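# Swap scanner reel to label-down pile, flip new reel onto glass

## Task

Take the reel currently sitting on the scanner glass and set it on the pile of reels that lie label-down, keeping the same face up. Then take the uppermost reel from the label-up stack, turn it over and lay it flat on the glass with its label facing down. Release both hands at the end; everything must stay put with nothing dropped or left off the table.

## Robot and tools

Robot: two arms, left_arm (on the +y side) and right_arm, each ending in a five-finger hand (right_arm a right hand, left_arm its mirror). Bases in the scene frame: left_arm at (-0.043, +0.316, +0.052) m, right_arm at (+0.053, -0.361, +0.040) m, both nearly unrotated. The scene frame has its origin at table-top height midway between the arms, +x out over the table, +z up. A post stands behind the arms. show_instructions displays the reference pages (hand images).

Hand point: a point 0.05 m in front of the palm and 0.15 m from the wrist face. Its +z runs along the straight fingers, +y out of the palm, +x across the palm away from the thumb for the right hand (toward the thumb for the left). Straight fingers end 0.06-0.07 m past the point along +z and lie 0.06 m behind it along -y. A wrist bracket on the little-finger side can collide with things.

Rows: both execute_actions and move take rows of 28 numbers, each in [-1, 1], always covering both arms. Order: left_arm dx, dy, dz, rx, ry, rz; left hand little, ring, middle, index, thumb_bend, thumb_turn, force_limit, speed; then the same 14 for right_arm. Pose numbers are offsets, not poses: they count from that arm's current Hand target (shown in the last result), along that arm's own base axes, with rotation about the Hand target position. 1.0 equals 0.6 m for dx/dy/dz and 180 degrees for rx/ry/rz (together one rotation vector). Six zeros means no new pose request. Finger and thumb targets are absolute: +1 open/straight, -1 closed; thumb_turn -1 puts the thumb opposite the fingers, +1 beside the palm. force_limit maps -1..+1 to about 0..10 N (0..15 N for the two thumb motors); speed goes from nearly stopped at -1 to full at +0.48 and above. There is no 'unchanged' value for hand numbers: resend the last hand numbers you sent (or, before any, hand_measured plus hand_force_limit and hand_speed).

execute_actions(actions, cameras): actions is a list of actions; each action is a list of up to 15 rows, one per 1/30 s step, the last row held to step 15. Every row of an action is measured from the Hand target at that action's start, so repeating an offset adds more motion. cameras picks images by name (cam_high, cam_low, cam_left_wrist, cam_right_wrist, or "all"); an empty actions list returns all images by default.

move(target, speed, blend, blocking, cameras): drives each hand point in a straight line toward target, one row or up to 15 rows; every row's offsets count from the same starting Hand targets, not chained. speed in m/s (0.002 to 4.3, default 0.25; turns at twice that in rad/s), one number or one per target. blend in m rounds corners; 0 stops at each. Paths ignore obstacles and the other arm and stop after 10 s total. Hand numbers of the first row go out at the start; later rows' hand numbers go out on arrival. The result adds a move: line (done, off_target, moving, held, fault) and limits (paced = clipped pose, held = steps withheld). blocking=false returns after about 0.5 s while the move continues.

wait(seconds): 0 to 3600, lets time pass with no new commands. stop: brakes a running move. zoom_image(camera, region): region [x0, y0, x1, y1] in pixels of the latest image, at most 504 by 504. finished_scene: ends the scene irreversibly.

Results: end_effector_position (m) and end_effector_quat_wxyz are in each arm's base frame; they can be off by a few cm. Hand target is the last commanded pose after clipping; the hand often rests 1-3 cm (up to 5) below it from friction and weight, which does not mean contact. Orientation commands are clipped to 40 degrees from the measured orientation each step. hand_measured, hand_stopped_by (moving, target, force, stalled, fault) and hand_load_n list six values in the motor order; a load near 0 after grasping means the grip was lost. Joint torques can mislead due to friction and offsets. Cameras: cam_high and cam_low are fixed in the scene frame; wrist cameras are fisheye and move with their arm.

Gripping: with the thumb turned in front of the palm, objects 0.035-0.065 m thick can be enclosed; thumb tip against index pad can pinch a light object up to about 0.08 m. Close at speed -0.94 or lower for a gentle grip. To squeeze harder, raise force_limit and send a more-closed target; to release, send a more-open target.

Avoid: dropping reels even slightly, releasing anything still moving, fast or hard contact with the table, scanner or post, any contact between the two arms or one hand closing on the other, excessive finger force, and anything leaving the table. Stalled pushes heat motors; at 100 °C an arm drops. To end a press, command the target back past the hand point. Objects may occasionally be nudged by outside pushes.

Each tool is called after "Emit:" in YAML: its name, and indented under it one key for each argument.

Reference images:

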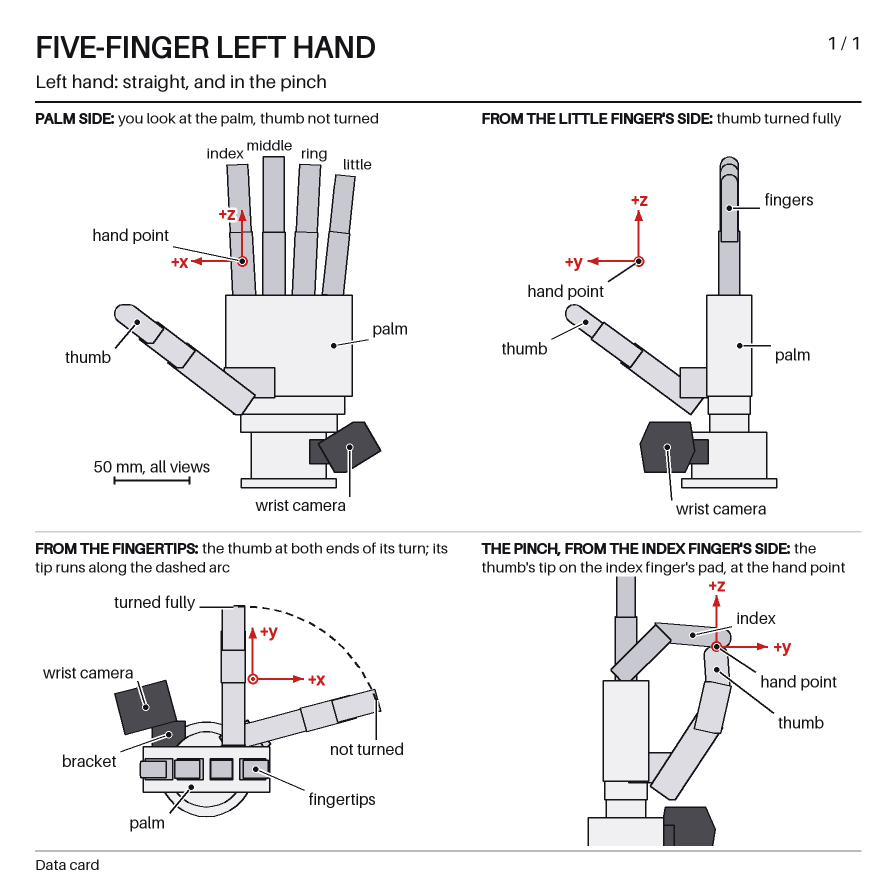

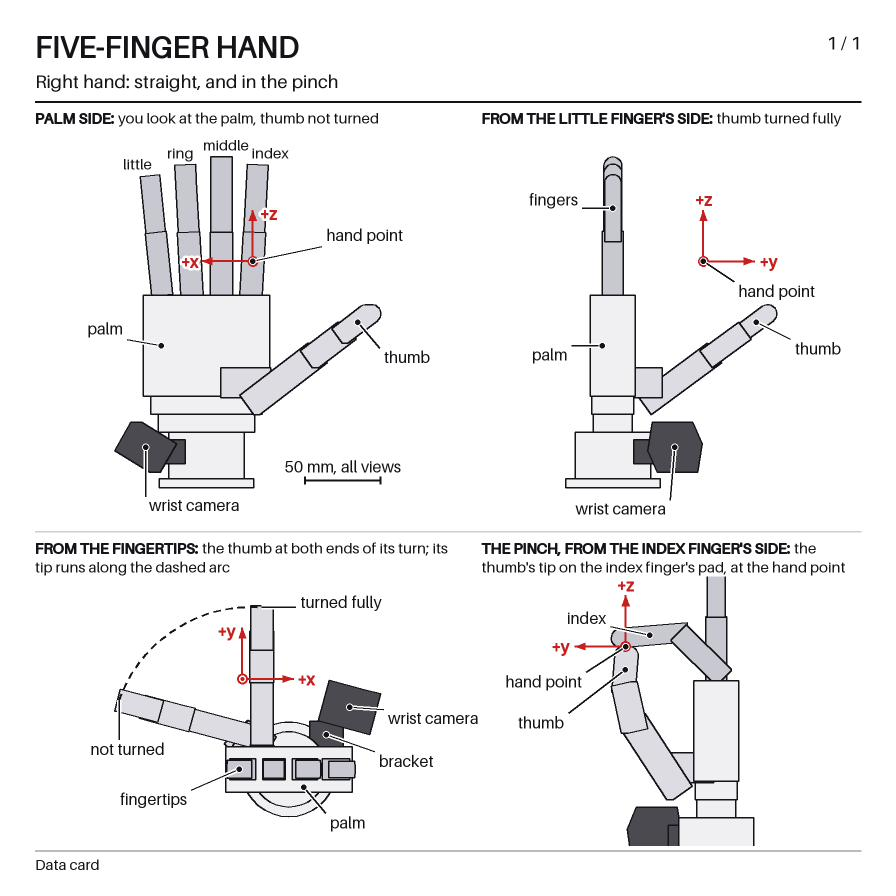

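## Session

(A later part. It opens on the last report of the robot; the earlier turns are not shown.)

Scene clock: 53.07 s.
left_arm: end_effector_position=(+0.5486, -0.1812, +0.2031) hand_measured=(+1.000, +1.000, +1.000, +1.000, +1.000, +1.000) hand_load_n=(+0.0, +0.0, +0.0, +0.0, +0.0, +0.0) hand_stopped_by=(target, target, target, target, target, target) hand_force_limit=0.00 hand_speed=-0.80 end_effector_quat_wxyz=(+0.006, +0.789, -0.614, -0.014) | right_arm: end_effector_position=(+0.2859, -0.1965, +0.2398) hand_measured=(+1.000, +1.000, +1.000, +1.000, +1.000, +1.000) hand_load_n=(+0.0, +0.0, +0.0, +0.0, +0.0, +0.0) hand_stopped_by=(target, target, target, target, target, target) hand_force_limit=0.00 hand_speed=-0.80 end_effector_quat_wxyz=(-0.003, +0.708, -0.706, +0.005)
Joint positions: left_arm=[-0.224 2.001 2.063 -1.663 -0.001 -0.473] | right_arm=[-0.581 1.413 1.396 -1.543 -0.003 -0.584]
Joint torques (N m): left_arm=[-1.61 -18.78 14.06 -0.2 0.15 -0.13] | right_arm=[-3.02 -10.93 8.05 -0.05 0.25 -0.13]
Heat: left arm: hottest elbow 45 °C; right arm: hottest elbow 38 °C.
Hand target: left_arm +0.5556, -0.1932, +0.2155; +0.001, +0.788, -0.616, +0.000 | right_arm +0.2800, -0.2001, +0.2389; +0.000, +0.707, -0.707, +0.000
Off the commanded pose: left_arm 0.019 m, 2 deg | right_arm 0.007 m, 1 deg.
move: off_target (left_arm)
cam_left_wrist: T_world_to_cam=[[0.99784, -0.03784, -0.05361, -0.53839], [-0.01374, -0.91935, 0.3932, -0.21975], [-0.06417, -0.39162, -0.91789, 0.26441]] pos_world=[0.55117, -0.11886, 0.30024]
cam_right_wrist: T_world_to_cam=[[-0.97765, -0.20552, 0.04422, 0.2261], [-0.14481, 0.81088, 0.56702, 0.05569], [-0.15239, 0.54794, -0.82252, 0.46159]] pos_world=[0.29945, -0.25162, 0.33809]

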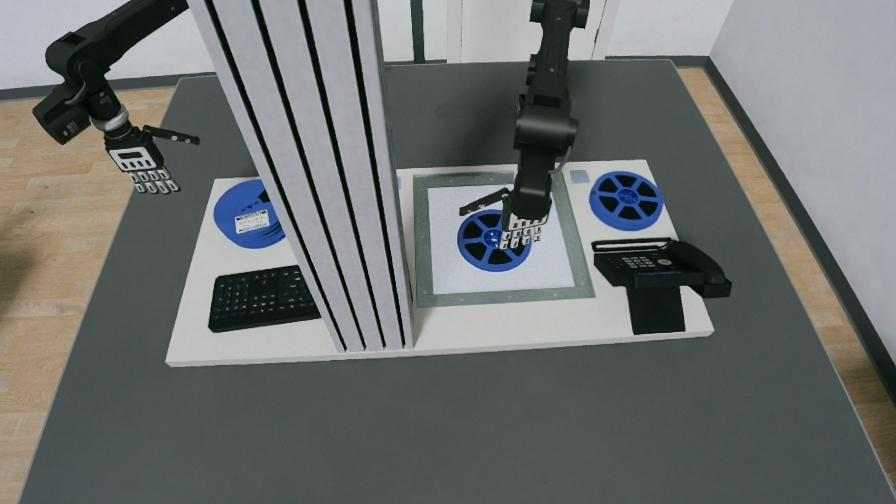

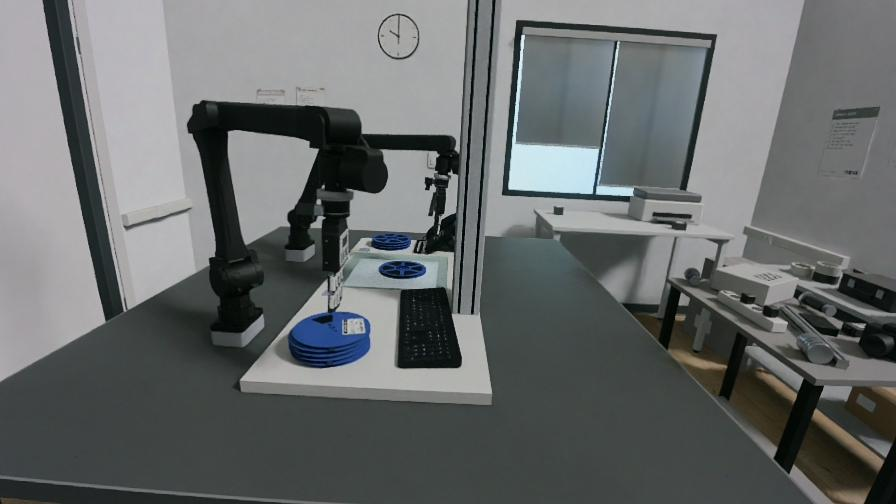

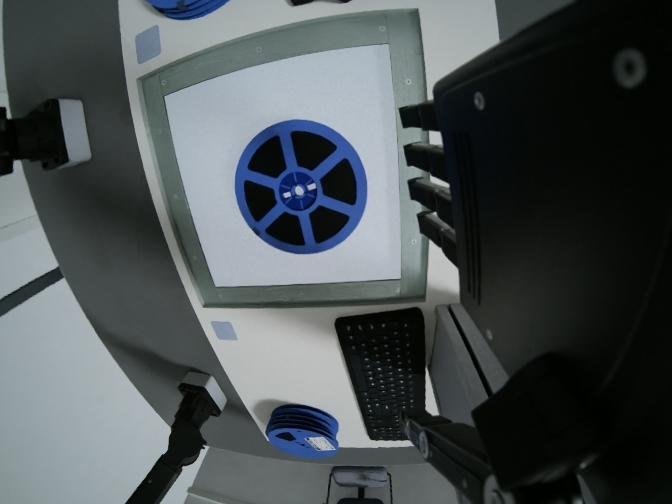

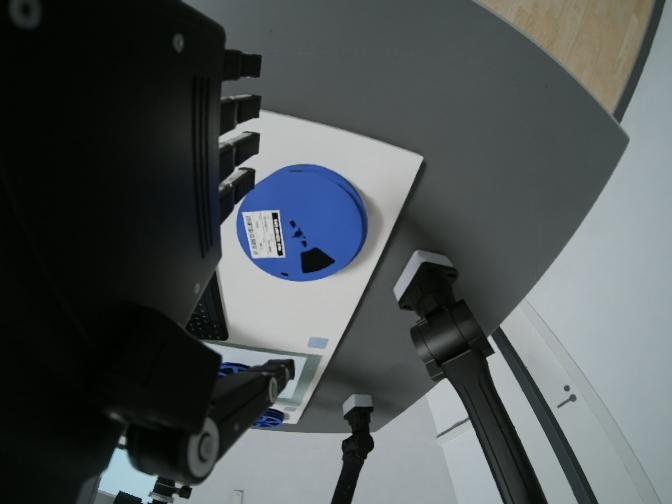

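Emit:
move:
  target: [0.011,-0.005,-0.247,0,0,0,1,1,1,1,1,1,0,-0.8,0,0,0,0,0,0,1,1,1,1,1,1,0,-0.8]
  speed: 0.12
  cameras: ["all"]

Scene clock: 55.33 s.
left_arm: end_effector_position=(+0.5609, -0.1850, +0.0690) hand_measured=(+1.000, +1.000, +1.000, +1.000, +1.000, +1.000) hand_load_n=(+0.0, +0.0, +0.0, +0.0, +0.0, +0.0) hand_stopped_by=(target, target, target, target, target, target) hand_force_limit=0.00 hand_speed=-0.80 end_effector_quat_wxyz=(+0.001, +0.790, -0.614, -0.004) | right_arm: end_effector_position=(+0.2859, -0.1965, +0.2398) hand_measured=(+1.000, +1.000, +1.000, +1.000, +1.000, +1.000) hand_load_n=(+0.0, +0.0, +0.5, +0.0, +0.0, -0.5) hand_stopped_by=(target, target, target, target, target, target) hand_force_limit=0.00 hand_speed=-0.80 end_effector_quat_wxyz=(-0.003, +0.708, -0.706, +0.005)
Joint positions: left_arm=[-0.225 2.061 1.808 -1.327 -0.001 -0.475] | right_arm=[-0.581 1.413 1.396 -1.543 -0.003 -0.584]
Joint torques (N m): left_arm=[-1.67 -19.84 9.81 0.44 0.14 -0.14] | right_arm=[-2.9 -10.87 7.99 -0.03 0.26 -0.13]
Heat: left arm: hottest elbow 45 °C; right arm: hottest elbow 38 °C.
Hand target: left_arm +0.5621, -0.1960, +0.0670; +0.001, +0.788, -0.616, +0.000 | right_arm +0.2800, -0.2001, +0.2389; +0.000, +0.707, -0.707, +0.000
Off the commanded pose: left_arm 0.011 m, 1 deg | right_arm 0.007 m, 1 deg.
move: off_target (left_arm)
cam_left_wrist: T_world_to_cam=[[0.99875, -0.03764, -0.03298, -0.55991], [-0.02147, -0.91755, 0.39704, -0.16592], [-0.0452, -0.39583, -0.91721, 0.12922]] pos_world=[0.56149, -0.12216, 0.16594]
cam_right_wrist: T_world_to_cam=[[-0.97765, -0.20552, 0.04422, 0.2261], [-0.14481, 0.81088, 0.56702, 0.05569], [-0.15239, 0.54794, -0.82252, 0.46159]] pos_world=[0.29945, -0.25162, 0.33809]

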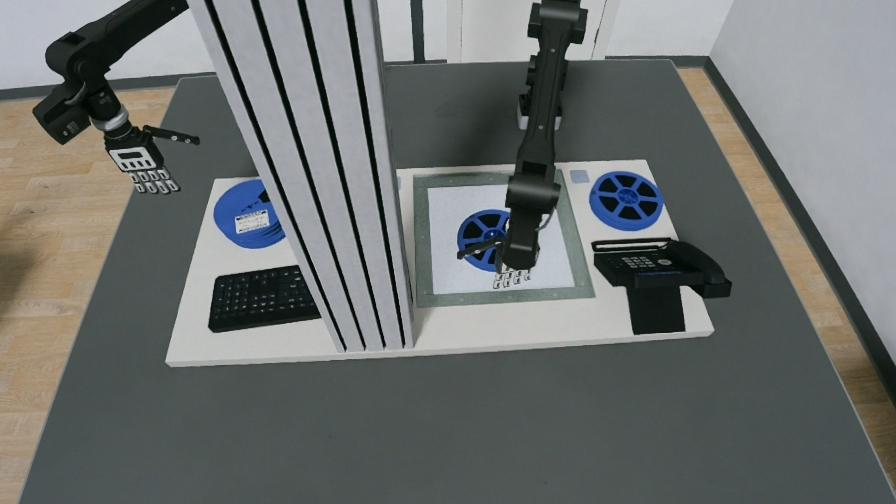

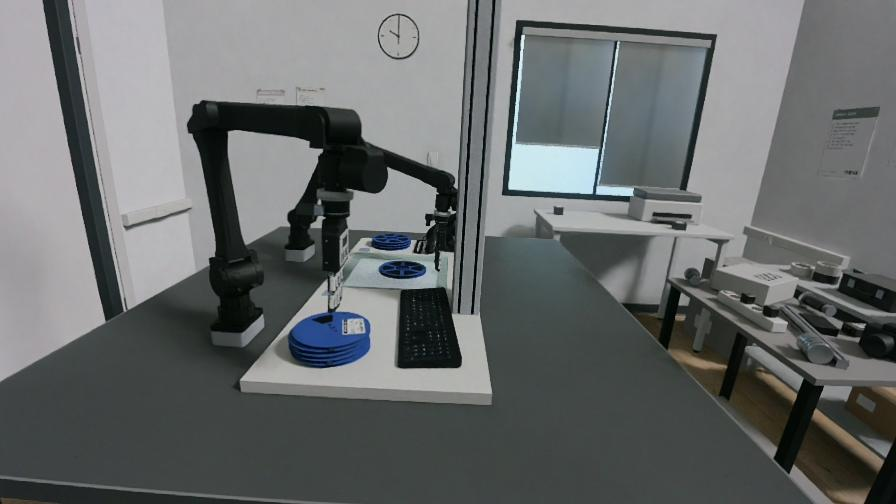

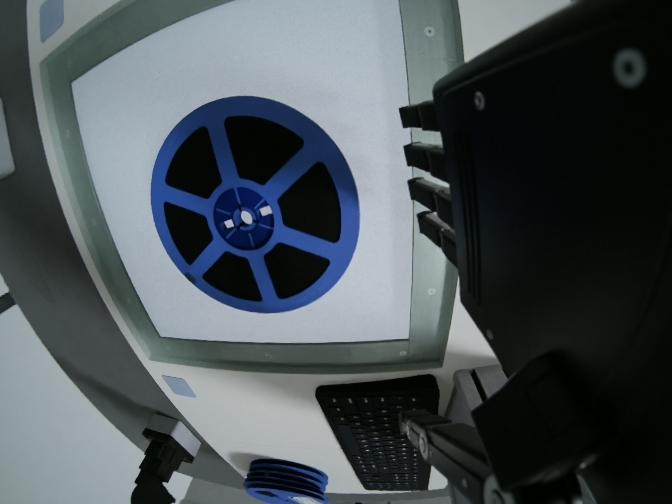

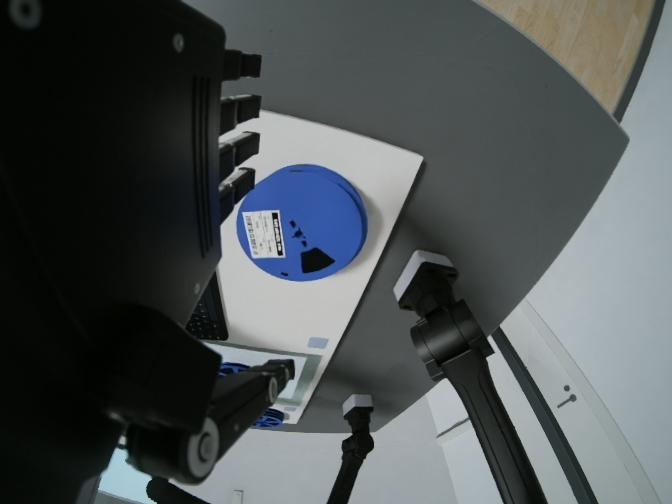

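Emit:
move:
  target: [0.0,0.0,-0.03,0,0,0,1,1,1,1,1,1,0,-0.8,0,0,0,0,0,0,1,1,1,1,1,1,0,-0.8]
  speed: 0.05

Emit:
move:
  target: [0.0,0.0,-0.013,0,0,0,1,1,1,1,1,1,0,-0.8,0,0,0,0,0,0,1,1,1,1,1,1,0,-0.8]
  speed: 0.05
  cameras: ["cam_left_wrist","cam_low"]

Scene clock: 56.30 s.
left_arm: end_effector_position=(+0.5648, -0.1859, +0.0627) hand_measured=(+1.000, +1.000, +1.000, +1.000, +1.000, +1.000) hand_load_n=(+0.0, +0.0, -0.5, +0.0, +0.0, +0.0) hand_stopped_by=(target, target, target, target, target, target) hand_force_limit=0.00 hand_speed=-0.80 end_effector_quat_wxyz=(-0.003, +0.790, -0.613, +0.005) | right_arm: end_effector_position=(+0.2859, -0.1965, +0.2398) hand_measured=(+1.000, +1.000, +1.000, +1.000, +1.000, +1.000) hand_load_n=(+0.0, +0.0, +0.0, +0.0, +0.0, +0.0) hand_stopped_by=(target, target, target, target, target, target) hand_force_limit=0.00 hand_speed=-0.80 end_effector_quat_wxyz=(-0.003, +0.708, -0.706, +0.005)
Joint positions: left_arm=[-0.225 2.061 1.793 -1.291 -0.001 -0.475] | right_arm=[-0.581 1.413 1.396 -1.543 -0.003 -0.584]
Joint torques (N m): left_arm=[-1.61 -18.49 8.73 0.64 0.13 -0.14] | right_arm=[-2.96 -10.64 7.99 -0.02 0.27 -0.13]
Heat: left arm: hottest elbow 45 °C; right arm: hottest elbow 38 °C.
Hand target: left_arm +0.5622, -0.1961, +0.0491; +0.001, +0.788, -0.616, +0.000 | right_arm +0.2800, -0.2001, +0.2389; +0.000, +0.707, -0.707, +0.000
Off the commanded pose: left_arm 0.017 m, 1 deg | right_arm 0.007 m, 1 deg.
move: off_target (left_arm)

Scene clock: 56.80 s.
left_arm: end_effector_position=(+0.5648, -0.1859, +0.0617) hand_measured=(+1.000, +1.000, +1.000, +1.000, +1.000, +1.000) hand_load_n=(-0.5, +0.0, -3.0, +0.0, -0.5, +0.5) hand_stopped_by=(target, target, target, target, target, target) hand_force_limit=0.00 hand_speed=-0.80 end_effector_quat_wxyz=(-0.003, +0.790, -0.613, +0.005) | right_arm: end_effector_position=(+0.2859, -0.1965, +0.2398) hand_measured=(+1.000, +1.000, +1.000, +1.000, +1.000, +1.000) hand_load_n=(+0.0, +0.0, +0.0, +0.0, -0.5, +0.0) hand_stopped_by=(target, target, target, target, target, target) hand_force_limit=0.00 hand_speed=-0.80 end_effector_quat_wxyz=(-0.003, +0.708, -0.706, +0.005)
Joint positions: left_arm=[-0.225 2.061 1.79 -1.288 -0.001 -0.475] | right_arm=[-0.581 1.413 1.396 -1.543 -0.003 -0.584]
Joint torques (N m): left_arm=[-1.61 -17.9 7.98 1.11 0.13 -0.14] | right_arm=[-3.08 -10.7 8.03 -0.06 0.26 -0.12]
Heat: left arm: hottest elbow 45 °C; right arm: hottest elbow 38 °C.
Hand target: left_arm +0.5622, -0.1961, +0.0413; +0.001, +0.788, -0.616, +0.000 | right_arm +0.2800, -0.2001, +0.2389; +0.000, +0.707, -0.707, +0.000
Off the commanded pose: left_arm 0.023 m, 1 deg | right_arm 0.007 m, 1 deg.
move: off_target (left_arm)
cam_left_wrist: T_world_to_cam=[[0.99923, -0.03741, -0.01194, -0.56566], [-0.0295, -0.91564, 0.40091, -0.15917], [-0.02593, -0.40025, -0.91604, 0.11055]] pos_world=[0.5634, -0.12266, 0.15833]
Images, in order (width x height): cam_low 896x504, cam_left_wrist 672x504.

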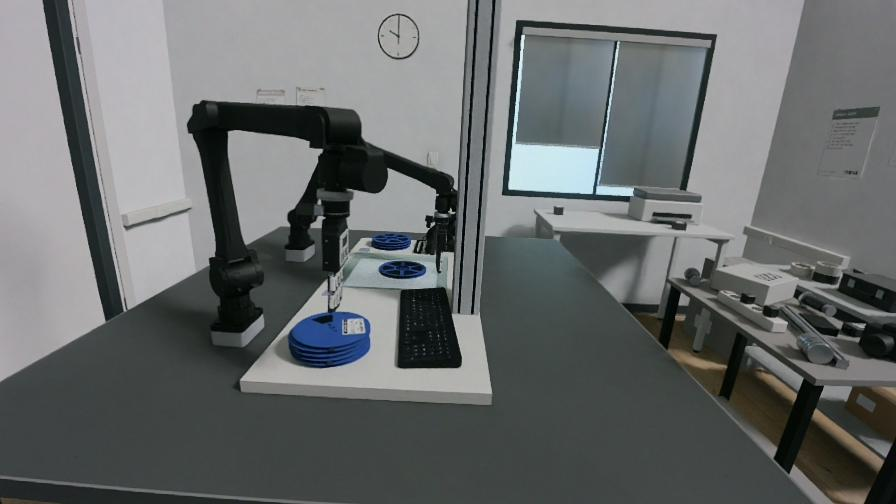

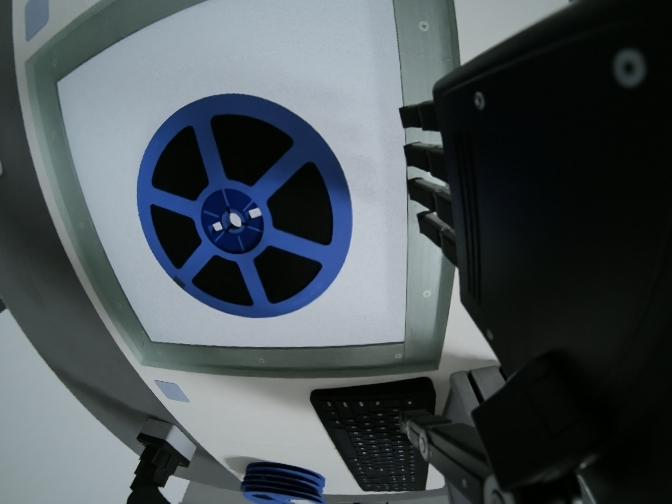

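Emit:
move:
  target:
    - [0,0,0.044,0,0,0,1,1,1,1,1,1,0,-0.8,0,0,0,0,0,0,1,1,1,1,1,1,0,-0.8]
    - [-0.2263,-0.0565,0.044,0,0,0,1,1,1,1,1,1,0,-0.8,0,0,0,0,0,0,1,1,1,1,1,1,0,-0.8]
  speed: [0.04, 0.1]
  cameras: ["cam_left_wrist","cam_high"]

Scene clock: 61.13 s.
left_arm: end_effector_position=(+0.4271, -0.2224, +0.0613) hand_measured=(+1.000, +1.000, +1.000, +1.000, +1.000, +1.000) hand_load_n=(+0.0, +0.0, +0.0, +0.0, +0.0, +0.0) hand_stopped_by=(target, target, target, target, target, target) hand_force_limit=0.00 hand_speed=-0.80 end_effector_quat_wxyz=(+0.003, +0.789, -0.615, -0.010) | right_arm: end_effector_position=(+0.2859, -0.1965, +0.2398) hand_measured=(+1.000, +1.000, +1.000, +1.000, +1.000, +1.000) hand_load_n=(+0.0, +0.0, +0.0, +0.0, +0.0, +0.0) hand_stopped_by=(target, target, target, target, target, target) hand_force_limit=0.00 hand_speed=-0.80 end_effector_quat_wxyz=(-0.003, +0.708, -0.706, +0.005)
Joint positions: left_arm=[-0.356 1.783 1.357 -1.167 0 -0.602] | right_arm=[-0.581 1.413 1.396 -1.543 -0.003 -0.584]
Joint torques (N m): left_arm=[-1.44 -16.73 8.58 0.35 0.12 -0.14] | right_arm=[-3.19 -10.7 8.02 0.02 0.26 -0.12]
Heat: left arm: hottest elbow 44 °C; right arm: hottest elbow 38 °C.
Hand target: left_arm +0.4263, -0.2300, +0.0678; +0.001, +0.788, -0.616, +0.000 | right_arm +0.2800, -0.2001, +0.2389; +0.000, +0.707, -0.707, +0.000
Off the commanded pose: left_arm 0.010 m, 1 deg | right_arm 0.007 m, 1 deg.
move: done
cam_left_wrist: T_world_to_cam=[[0.99816, -0.04092, -0.04474, -0.42775], [-0.02007, -0.91929, 0.39306, -0.2008], [-0.05721, -0.39144, -0.91842, 0.10741]] pos_world=[0.42908, -0.16006, 0.15844]
Images, in order (width x height): cam_high 896x504, cam_left_wrist 672x504.

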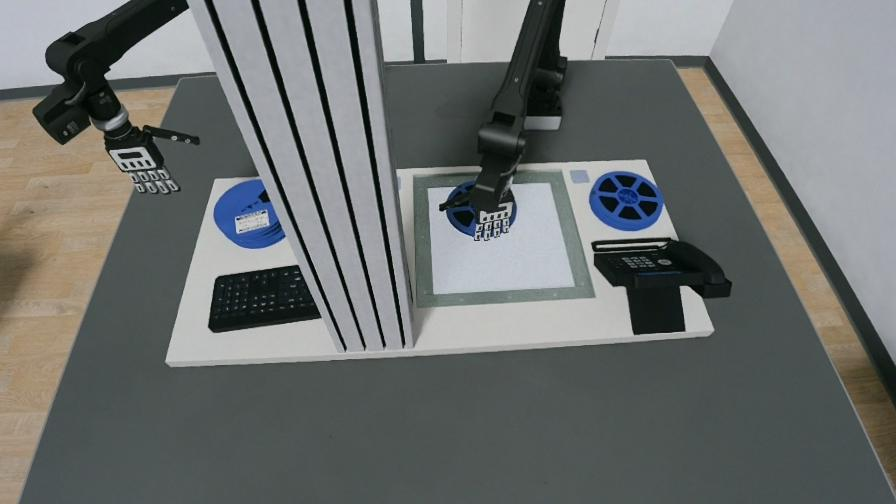

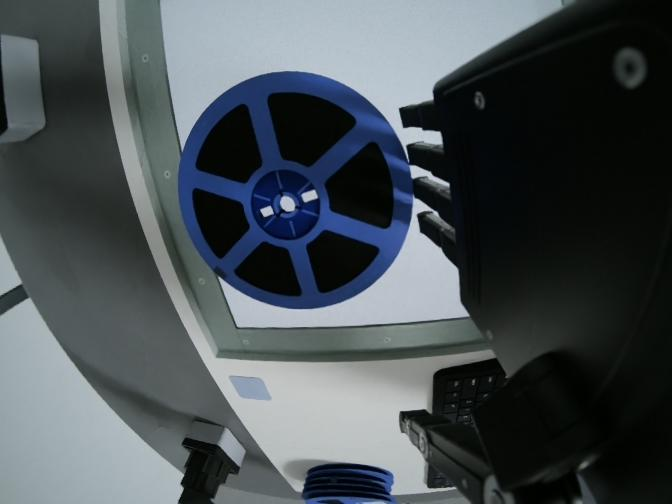

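Emit:
zoom_image:
  camera: "cam_left_wrist"
  region: [80, 100, 240, 300]

Scaled by 2.520 from the camera's image (finer frame: 960x720).

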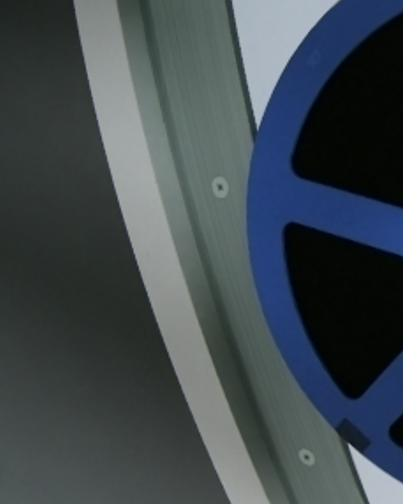

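Emit:
move:
  target:
    - [0.015,0.003,0,0,0,0,1,1,1,1,1,1,0,-0.8,0,0,0,0,0,0,1,1,1,1,1,1,0,-0.8]
    - [0.015,0.003,-0.025,0,0,0,1,1,1,1,1,1,0,-0.8,0,0,0,0,0,0,1,1,1,1,1,1,0,-0.8]
  speed: [0.04, 0.03]

Scene clock: 65.43 s.
left_arm: end_effector_position=(+0.4324, -0.2244, +0.0606) hand_measured=(+1.000, +1.000, +1.000, +1.000, +1.000, +1.000) hand_load_n=(+0.0, +0.0, -1.0, +0.0, +0.0, +0.0) hand_stopped_by=(target, target, target, target, target, target) hand_force_limit=0.00 hand_speed=-0.80 end_effector_quat_wxyz=(+0.000, +0.789, -0.615, +0.000) | right_arm: end_effector_position=(+0.2859, -0.1965, +0.2398) hand_measured=(+1.000, +1.000, +1.000, +1.000, +1.000, +1.000) hand_load_n=(+0.0, +0.0, +0.0, +0.0, +0.0, +0.0) hand_stopped_by=(target, target, target, target, target, target) hand_force_limit=0.00 hand_speed=-0.80 end_effector_quat_wxyz=(-0.003, +0.708, -0.706, +0.005)
Joint positions: left_arm=[-0.356 1.783 1.357 -1.146 0 -0.603] | right_arm=[-0.581 1.413 1.396 -1.543 -0.003 -0.584]
Joint torques (N m): left_arm=[-0.73 -14.33 9.14 0.65 0.11 -0.05] | right_arm=[-2.96 -10.75 8.05 -0.01 0.26 -0.12]
Heat: left arm: hottest elbow 43 °C; right arm: hottest elbow 38 °C.
Hand target: left_arm +0.4353, -0.2282, +0.0528; +0.001, +0.788, -0.616, +0.000 | right_arm +0.2800, -0.2001, +0.2389; +0.000, +0.707, -0.707, +0.000
Off the commanded pose: left_arm 0.009 m, 0 deg | right_arm 0.007 m, 1 deg.
move: done

Emit:
move:
  target:
    - [0,0,0.025,0,0,0,1,1,1,1,1,1,0,-0.8,0,0,0,0,0,0,1,1,1,1,1,1,0,-0.8]
    - [-0.178,-0.036,0.026,0,0,0,1,1,1,1,1,1,0,-0.8,0,0,0,0,0,0,1,1,1,1,1,1,0,-0.8]
  speed: [0.04, 0.08]
  cameras: ["cam_left_wrist","cam_high", "cam_low"]

Scene clock: 69.37 s.
left_arm: end_effector_position=(+0.3281, -0.2427, +0.0616) hand_measured=(+1.000, +1.000, +1.000, +1.000, +1.000, +1.000) hand_load_n=(+0.0, +0.0, +0.0, +0.0, +0.0, +0.0) hand_stopped_by=(target, target, target, target, target, target) hand_force_limit=0.00 hand_speed=-0.80 end_effector_quat_wxyz=(+0.003, +0.789, -0.615, -0.013) | right_arm: end_effector_position=(+0.2859, -0.1965, +0.2398) hand_measured=(+1.000, +1.000, +1.000, +1.000, +1.000, +1.000) hand_load_n=(+0.0, +0.0, +0.0, +0.0, +0.0, +0.0) hand_stopped_by=(target, target, target, target, target, target) hand_force_limit=0.00 hand_speed=-0.80 end_effector_quat_wxyz=(-0.003, +0.708, -0.706, +0.005)
Joint positions: left_arm=[-0.48 1.591 1.104 -1.111 0.001 -0.727] | right_arm=[-0.581 1.413 1.396 -1.543 -0.003 -0.584]
Joint torques (N m): left_arm=[-1.44 -13.86 8.55 0.42 0.1 -0.08] | right_arm=[-3.08 -10.64 8.06 -0.05 0.26 -0.12]
Heat: left arm: hottest elbow 43 °C; right arm: hottest elbow 38 °C.
Hand target: left_arm +0.3285, -0.2498, +0.0683; +0.001, +0.788, -0.616, +0.000 | right_arm +0.2800, -0.2001, +0.2389; +0.000, +0.707, -0.707, +0.000
Off the commanded pose: left_arm 0.010 m, 2 deg | right_arm 0.007 m, 1 deg.
move: done
cam_left_wrist: T_world_to_cam=[[0.99795, -0.0403, -0.04968, -0.32919], [-0.01781, -0.92098, 0.38921, -0.22248], [-0.06144, -0.38753, -0.91981, 0.09655]] pos_world=[0.33048, -0.18075, 0.15904]
Images, in order (width x height): cam_high 896x504, cam_low 896x504, cam_left_wrist 672x504.

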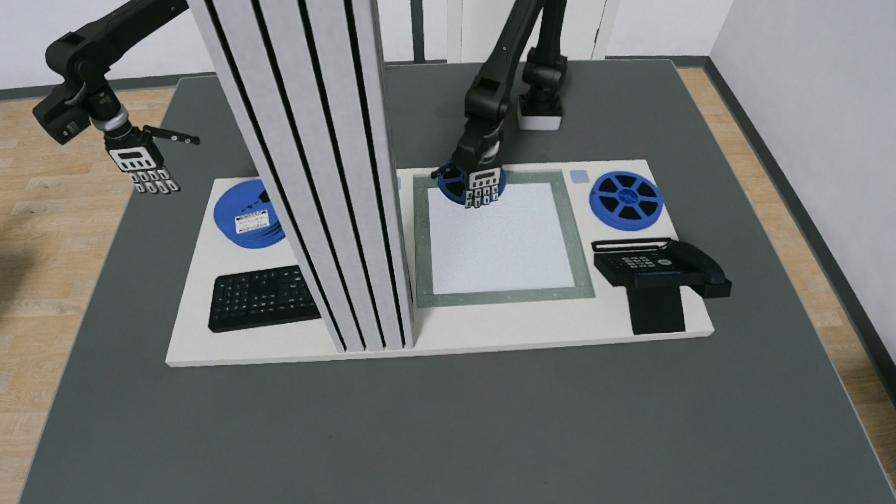

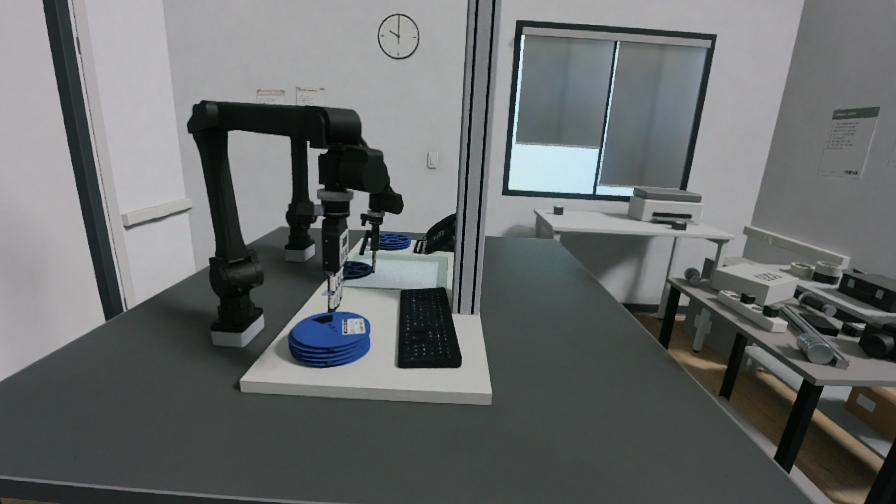

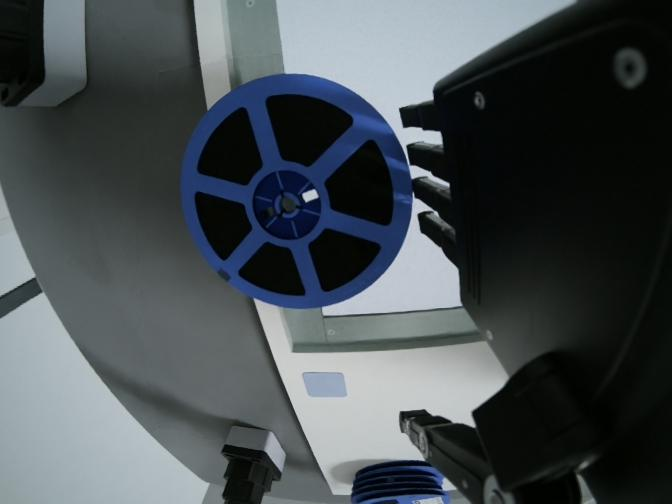

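Emit:
move:
  target: [-0.03,0,0,0,0,0,1,1,1,1,1,1,0,-0.8,0,0,0,0,0,0,1,1,1,1,1,1,0,-0.8]
  speed: 0.06
  cameras: ["cam_left_wrist"]

Scene clock: 70.73 s.
left_arm: end_effector_position=(+0.3109, -0.2428, +0.0619) hand_measured=(+1.000, +1.000, +1.000, +1.000, +1.000, +1.000) hand_load_n=(+0.5, +0.0, +0.5, +0.0, +0.0, +0.0) hand_stopped_by=(target, target, target, target, target, target) hand_force_limit=0.00 hand_speed=-0.80 end_effector_quat_wxyz=(+0.002, +0.789, -0.614, -0.012) | right_arm: end_effector_position=(+0.2859, -0.1965, +0.2398) hand_measured=(+1.000, +1.000, +1.000, +1.000, +1.000, +1.000) hand_load_n=(+0.0, +0.0, +0.0, +0.0, +0.0, +0.0) hand_stopped_by=(target, target, target, target, target, target) hand_force_limit=0.00 hand_speed=-0.80 end_effector_quat_wxyz=(-0.003, +0.708, -0.706, +0.005)
Joint positions: left_arm=[-0.5 1.552 1.058 -1.101 0.001 -0.748] | right_arm=[-0.581 1.413 1.396 -1.543 -0.003 -0.584]
Joint torques (N m): left_arm=[-1.55 -13.22 8.57 0.31 0.09 -0.12] | right_arm=[-2.9 -10.7 8.06 -0.05 0.26 -0.13]
Heat: left arm: hottest elbow 43 °C; right arm: hottest elbow 38 °C.
Hand target: left_arm +0.3105, -0.2498, +0.0683; +0.001, +0.788, -0.616, +0.000 | right_arm +0.2800, -0.2001, +0.2389; +0.000, +0.707, -0.707, +0.000
Off the commanded pose: left_arm 0.010 m, 1 deg | right_arm 0.007 m, 1 deg.
move: done
cam_left_wrist: T_world_to_cam=[[0.99813, -0.03929, -0.04671, -0.31206], [-0.01798, -0.9206, 0.39009, -0.22289], [-0.05833, -0.38852, -0.91959, 0.09447]] pos_world=[0.31298, -0.18075, 0.15924]

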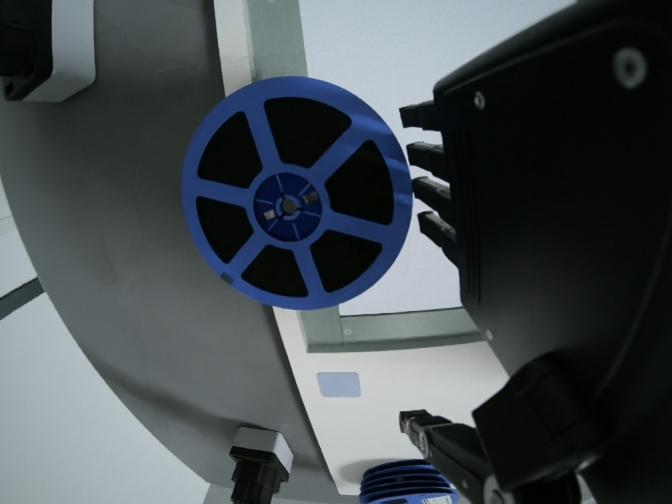

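Emit:
move:
  target:
    - [0.03,0.0,0,0,0,0,1,1,1,1,1,1,0,-0.8,0,0,0,0,0,0,1,1,1,1,1,1,0,-0.8]
    - [0.03,0.0,0.3,0,0,0,1,1,1,1,1,1,0,-0.8,0,0,0,0,0,0,1,1,1,1,1,1,0,-0.8]
    - [-0.05,0.05,0.3,0,0,-0.5,1,1,1,1,1,1,0,-0.8,0,0,0,0,0,0,1,1,1,1,1,1,0,-0.8]
  speed: [0.05, 0.15, 0.3]
  blend: [0, 0.03, 0]
  cameras: ["cam_high", "cam_left_wrist"]

Scene clock: 77.53 s.
left_arm: end_effector_position=(+0.2861, -0.2192, +0.2421) hand_measured=(+1.000, +1.000, +1.000, +1.000, +1.000, +1.000) hand_load_n=(+0.0, +0.0, +0.0, +0.0, +0.0, +0.0) hand_stopped_by=(target, target, target, target, target, target) hand_force_limit=0.00 hand_speed=-0.80 end_effector_quat_wxyz=(-0.004, -0.133, +0.991, +0.004) | right_arm: end_effector_position=(+0.2859, -0.1965, +0.2398) hand_measured=(+1.000, +1.000, +1.000, +1.000, +1.000, +1.000) hand_load_n=(+0.0, +0.0, +0.0, +0.0, +0.0, +0.0) hand_stopped_by=(target, target, target, target, target, target) hand_force_limit=0.00 hand_speed=-0.80 end_effector_quat_wxyz=(-0.003, +0.708, -0.706, +0.005)
Joint positions: left_arm=[-0.681 1.461 1.449 -1.569 0 0.623] | right_arm=[-0.581 1.413 1.396 -1.543 -0.003 -0.584]
Joint torques (N m): left_arm=[-1.38 -13.16 9.76 -0.18 0 0.04] | right_arm=[-3.02 -10.75 8.03 -0.02 0.26 -0.11]
Heat: left arm: hottest elbow 44 °C; right arm: hottest elbow 38 °C.
Hand target: left_arm +0.2805, -0.2198, +0.2483; -0.001, -0.122, +0.993, +0.001 | right_arm +0.2800, -0.2001, +0.2389; +0.000, +0.707, -0.707, +0.000
Off the commanded pose: left_arm 0.008 m, 1 deg | right_arm 0.007 m, 1 deg.
move: done
cam_left_wrist: T_world_to_cam=[[-0.02098, -0.99931, -0.03064, -0.20071], [-0.9132, 0.00668, 0.40746, 0.18317], [-0.40697, 0.03653, -0.91271, 0.45919]] pos_world=[0.34993, -0.21857, 0.33832]

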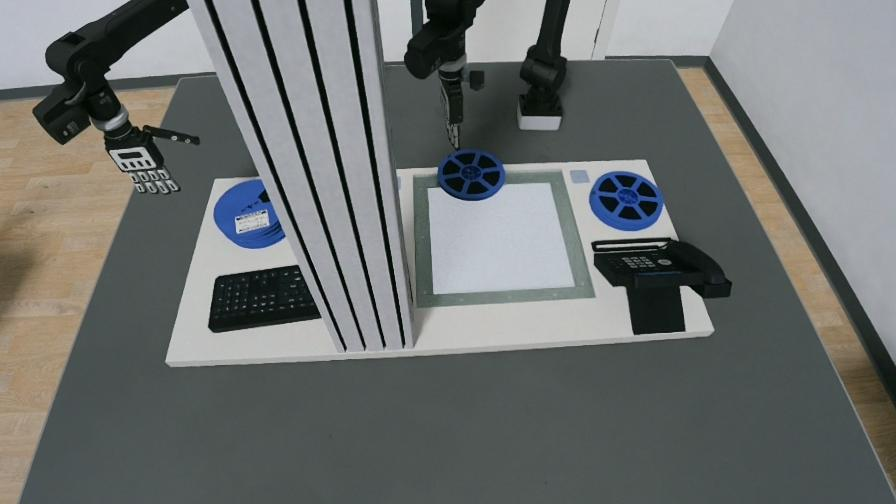

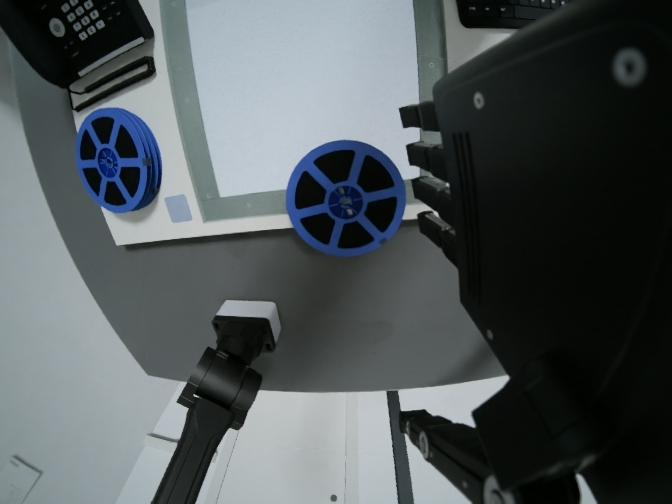

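Emit:
move:
  target:
    - [-0.2117,0.0313,0.03,0.1023,-0.0743,-0.5492,0.16,0.16,0.16,0.16,1,-1,0,0,0,0,0,0,0,0,1,1,1,1,1,1,0,-0.8]
    - [-0.2117,0.0313,-0.19,0.1023,-0.0743,-0.5492,0.16,0.16,0.16,0.16,1,-1,0,0,0,0,0,0,0,0,1,1,1,1,1,1,0,-0.8]
  speed: [0.2, 0.12]
  cameras: ["cam_high", "cam_left_wrist","cam_low"]

Scene clock: 85.40 s.
left_arm: end_effector_position=(+0.1548, -0.1942, +0.1338) hand_measured=(+0.160, +0.160, +0.160, +0.160, +1.000, -1.000) hand_load_n=(+0.0, +0.0, +0.0, +0.0, +0.0, +0.0) hand_stopped_by=(target, target, target, target, target, target) hand_force_limit=0.00 hand_speed=0.00 end_effector_quat_wxyz=(+0.114, +0.664, +0.728, +0.129) | right_arm: end_effector_position=(+0.2859, -0.1965, +0.2398) hand_measured=(+1.000, +1.000, +1.000, +1.000, +1.000, +1.000) hand_load_n=(+0.0, +0.0, +0.5, +0.0, -0.5, +0.0) hand_stopped_by=(target, target, target, target, target, target) hand_force_limit=0.00 hand_speed=-0.80 end_effector_quat_wxyz=(-0.003, +0.708, -0.706, +0.005)
Joint positions: left_arm=[-1.419 1.002 0.693 -1.246 -0.346 1.633] | right_arm=[-0.581 1.413 1.396 -1.543 -0.003 -0.584]
Joint torques (N m): left_arm=[-1.55 -4.37 9.78 0.66 -0.38 0.05] | right_arm=[-3.19 -10.75 8.01 -0.03 0.26 -0.13]
Heat: left arm: hottest elbow 44 °C; right arm: hottest elbow 39 °C.
Hand target: left_arm +0.1535, -0.2009, +0.1343; +0.118, +0.672, +0.720, +0.128 | right_arm +0.2800, -0.2001, +0.2389; +0.000, +0.707, -0.707, +0.000
Off the commanded pose: left_arm 0.007 m, 1 deg | right_arm 0.007 m, 1 deg.
move: done
cam_left_wrist: T_world_to_cam=[[-0.91619, 0.20111, -0.34663, 0.23226], [0.01755, 0.88427, 0.46665, 0.12573], [0.40036, 0.42146, -0.81368, 0.24253]] pos_world=[0.11349, -0.2601, 0.21918]
Images, in order (width x height): cam_high 896x504, cam_low 896x504, cam_left_wrist 672x504.

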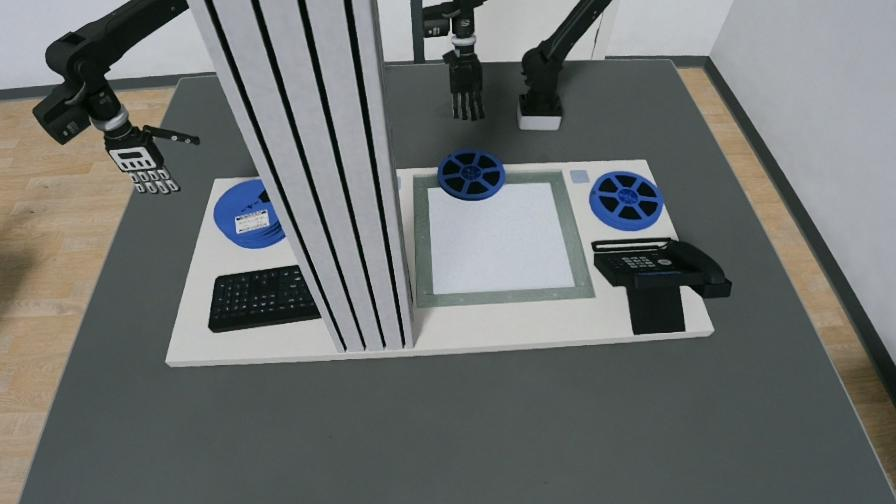

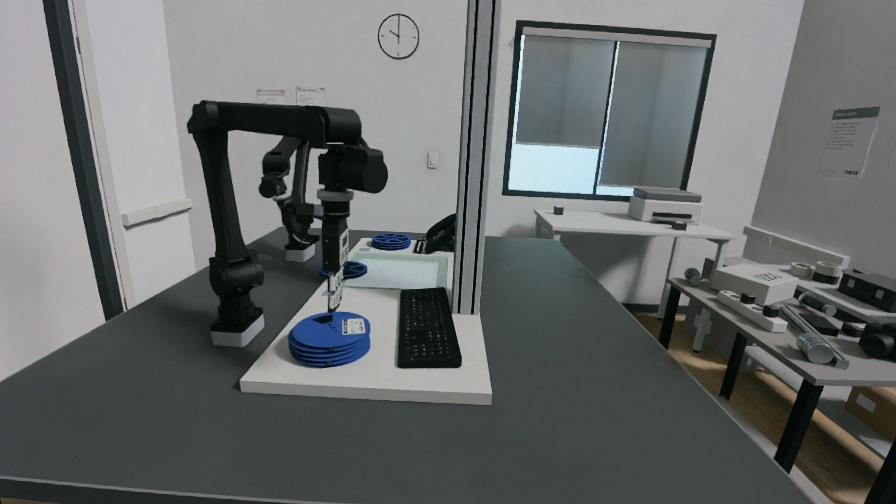

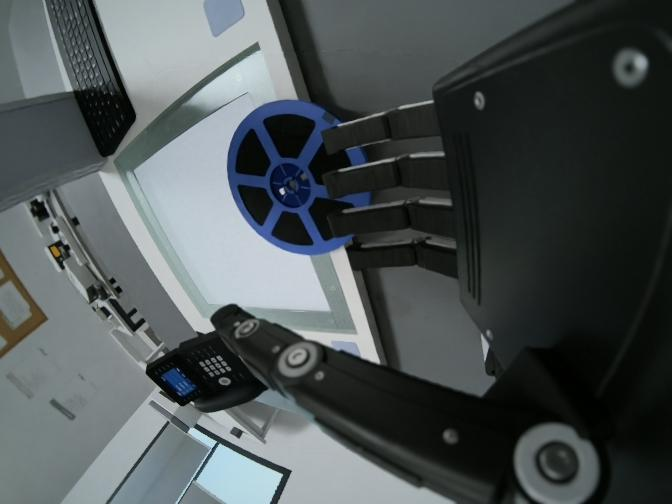

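Emit:
move:
  target: [-0.02,-0.01,-0.165,0,0,0,0.16,0.16,0.16,0.16,1,-1,0,0,0,0,0,0,0,0,1,1,1,1,1,1,0,-0.8]
  speed: [0.12]
  cameras: ["cam_high", "cam_left_wrist","cam_low"]

Scene clock: 87.20 s.
left_arm: end_effector_position=(+0.1440, -0.2026, +0.0358) hand_measured=(+0.160, +0.160, +0.160, +0.160, +1.000, -1.000) hand_load_n=(+0.0, +0.0, +0.0, +0.0, +0.0, +0.0) hand_stopped_by=(target, target, target, target, target, target) hand_force_limit=0.00 hand_speed=0.00 end_effector_quat_wxyz=(+0.113, +0.671, +0.721, +0.130) | right_arm: end_effector_position=(+0.2859, -0.1965, +0.2398) hand_measured=(+1.000, +1.000, +1.000, +1.000, +1.000, +1.000) hand_load_n=(+0.0, +0.0, +0.0, +0.0, +0.0, +0.0) hand_stopped_by=(target, target, target, target, target, target) hand_force_limit=0.00 hand_speed=-0.80 end_effector_quat_wxyz=(-0.003, +0.708, -0.706, +0.005)
Joint positions: left_arm=[-1.47 1.193 0.527 -0.907 -0.346 1.598] | right_arm=[-0.581 1.413 1.396 -1.543 -0.003 -0.584]
Joint torques (N m): left_arm=[-1.55 -5.42 7.87 0.58 -0.39 -0.16] | right_arm=[-2.96 -10.75 8.03 -0.01 0.27 -0.13]
Heat: left arm: hottest elbow 44 °C; right arm: hottest elbow 39 °C.
Hand target: left_arm +0.1415, -0.2072, +0.0354; +0.119, +0.672, +0.720, +0.128 | right_arm +0.2800, -0.2001, +0.2389; +0.000, +0.707, -0.707, +0.000
Off the commanded pose: left_arm 0.005 m, 1 deg | right_arm 0.007 m, 1 deg.
move: done
cam_left_wrist: T_world_to_cam=[[-0.91243, 0.21963, -0.34529, 0.19322], [0.03407, 0.88161, 0.47075, 0.17609], [0.4078, 0.41777, -0.81189, 0.16881]] pos_world=[0.10147, -0.2682, 0.12088]
Images, in order (width x height): cam_high 896x504, cam_low 896x504, cam_left_wrist 672x504.

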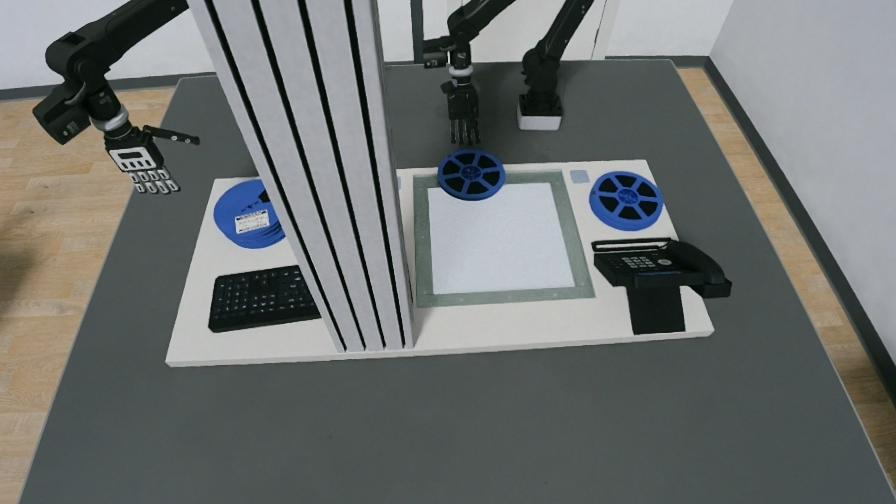

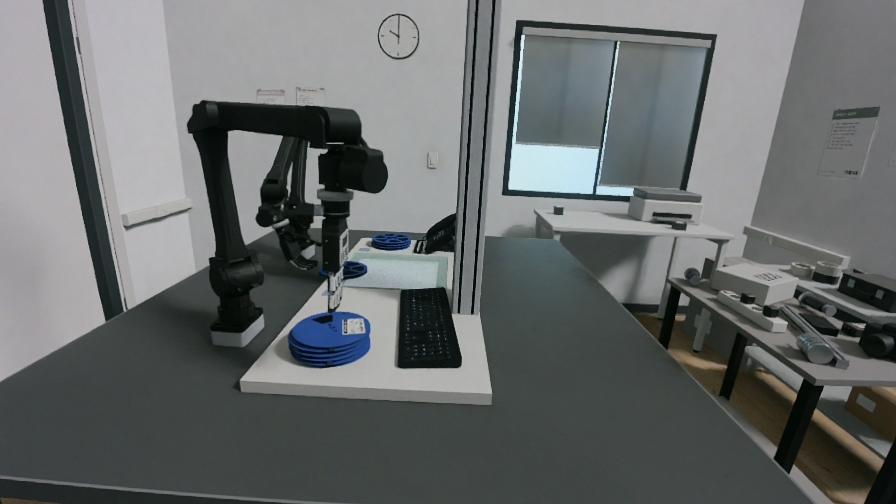

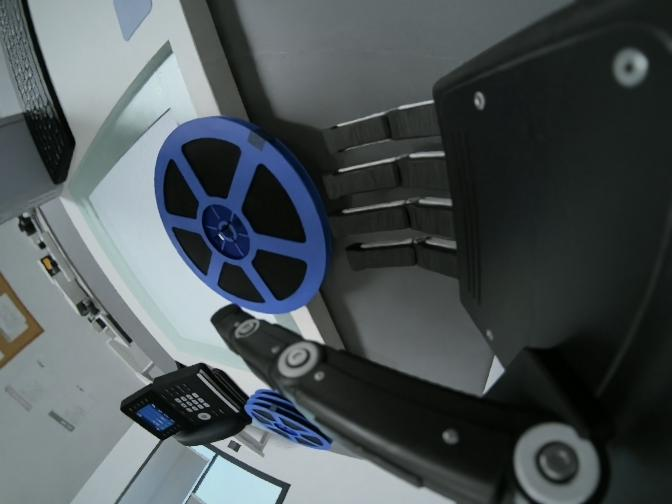

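Emit:
move:
  target: [0,0,-0.033,0,0,0,0.16,0.16,0.16,0.16,1,-1,0,0,0,0,0,0,0,0,1,1,1,1,1,1,0,-0.8]
  speed: [0.05]

Emit:
move:
  target: [0,0,-0.012,0,0,0,0.16,0.16,0.16,0.16,1,-1,0,0,0,0,0,0,0,0,1,1,1,1,1,1,0,-0.8]
  speed: [0.03]
  cameras: ["cam_left_wrist"]

Scene clock: 88.37 s.
left_arm: end_effector_position=(+0.1441, -0.2037, +0.0170) hand_measured=(+0.160, +0.160, +0.160, +0.160, +1.000, -1.000) hand_load_n=(+0.0, +0.0, +0.0, +0.0, +0.0, +0.0) hand_stopped_by=(target, target, target, target, target, target) hand_force_limit=0.00 hand_speed=0.00 end_effector_quat_wxyz=(+0.115, +0.670, +0.722, +0.129) | right_arm: end_effector_position=(+0.2859, -0.1965, +0.2398) hand_measured=(+1.000, +1.000, +1.000, +1.000, +1.000, +1.000) hand_load_n=(+0.0, +0.5, +0.0, +0.0, +0.0, +0.0) hand_stopped_by=(target, target, target, target, target, target) hand_force_limit=0.00 hand_speed=-0.80 end_effector_quat_wxyz=(-0.003, +0.708, -0.706, +0.005)
Joint positions: left_arm=[-1.47 1.243 0.501 -0.827 -0.346 1.598] | right_arm=[-0.581 1.413 1.396 -1.543 -0.003 -0.584]
Joint torques (N m): left_arm=[-1.61 -5.48 7.21 0.53 -0.39 -0.15] | right_arm=[-2.9 -10.87 8.01 -0.01 0.26 -0.12]
Heat: left arm: hottest elbow 44 °C; right arm: hottest elbow 39 °C.
Hand target: left_arm +0.1415, -0.2070, +0.0155; +0.118, +0.672, +0.720, +0.128 | right_arm +0.2800, -0.2001, +0.2389; +0.000, +0.707, -0.707, +0.000
Off the commanded pose: left_arm 0.005 m, 1 deg | right_arm 0.007 m, 1 deg.
move: done

Scene clock: 89.03 s.
left_arm: end_effector_position=(+0.1442, -0.2042, +0.0102) hand_measured=(+0.160, +0.160, +0.160, +0.160, +1.000, -1.000) hand_load_n=(+0.0, +0.0, +0.0, +0.0, +0.0, +0.0) hand_stopped_by=(target, target, target, target, target, target) hand_force_limit=0.00 hand_speed=0.00 end_effector_quat_wxyz=(+0.115, +0.670, +0.722, +0.128) | right_arm: end_effector_position=(+0.2859, -0.1965, +0.2398) hand_measured=(+1.000, +1.000, +1.000, +1.000, +1.000, +1.000) hand_load_n=(+0.0, +0.0, +0.0, -0.5, +0.0, +0.0) hand_stopped_by=(target, target, target, target, target, target) hand_force_limit=0.00 hand_speed=-0.80 end_effector_quat_wxyz=(-0.003, +0.708, -0.706, +0.005)
Joint positions: left_arm=[-1.47 1.262 0.493 -0.797 -0.346 1.598] | right_arm=[-0.581 1.413 1.396 -1.543 -0.003 -0.584]
Joint torques (N m): left_arm=[-1.55 -5.54 6.95 0.44 -0.39 -0.15] | right_arm=[-2.9 -10.87 8.03 -0.01 0.26 -0.12]
Heat: left arm: hottest elbow 43 °C; right arm: hottest elbow 39 °C.
Hand target: left_arm +0.1415, -0.2070, +0.0084; +0.118, +0.672, +0.720, +0.128 | right_arm +0.2800, -0.2001, +0.2389; +0.000, +0.707, -0.707, +0.000
Off the commanded pose: left_arm 0.004 m, 0 deg | right_arm 0.007 m, 1 deg.
move: done
cam_left_wrist: T_world_to_cam=[[-0.91237, 0.21696, -0.34715, 0.1844], [0.03316, 0.88439, 0.46557, 0.19025], [0.40803, 0.41326, -0.81408, 0.1477]] pos_world=[0.10167, -0.2693, 0.09568]

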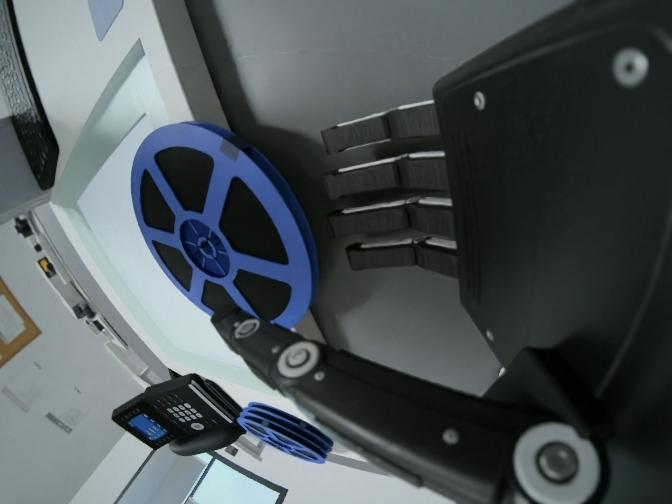

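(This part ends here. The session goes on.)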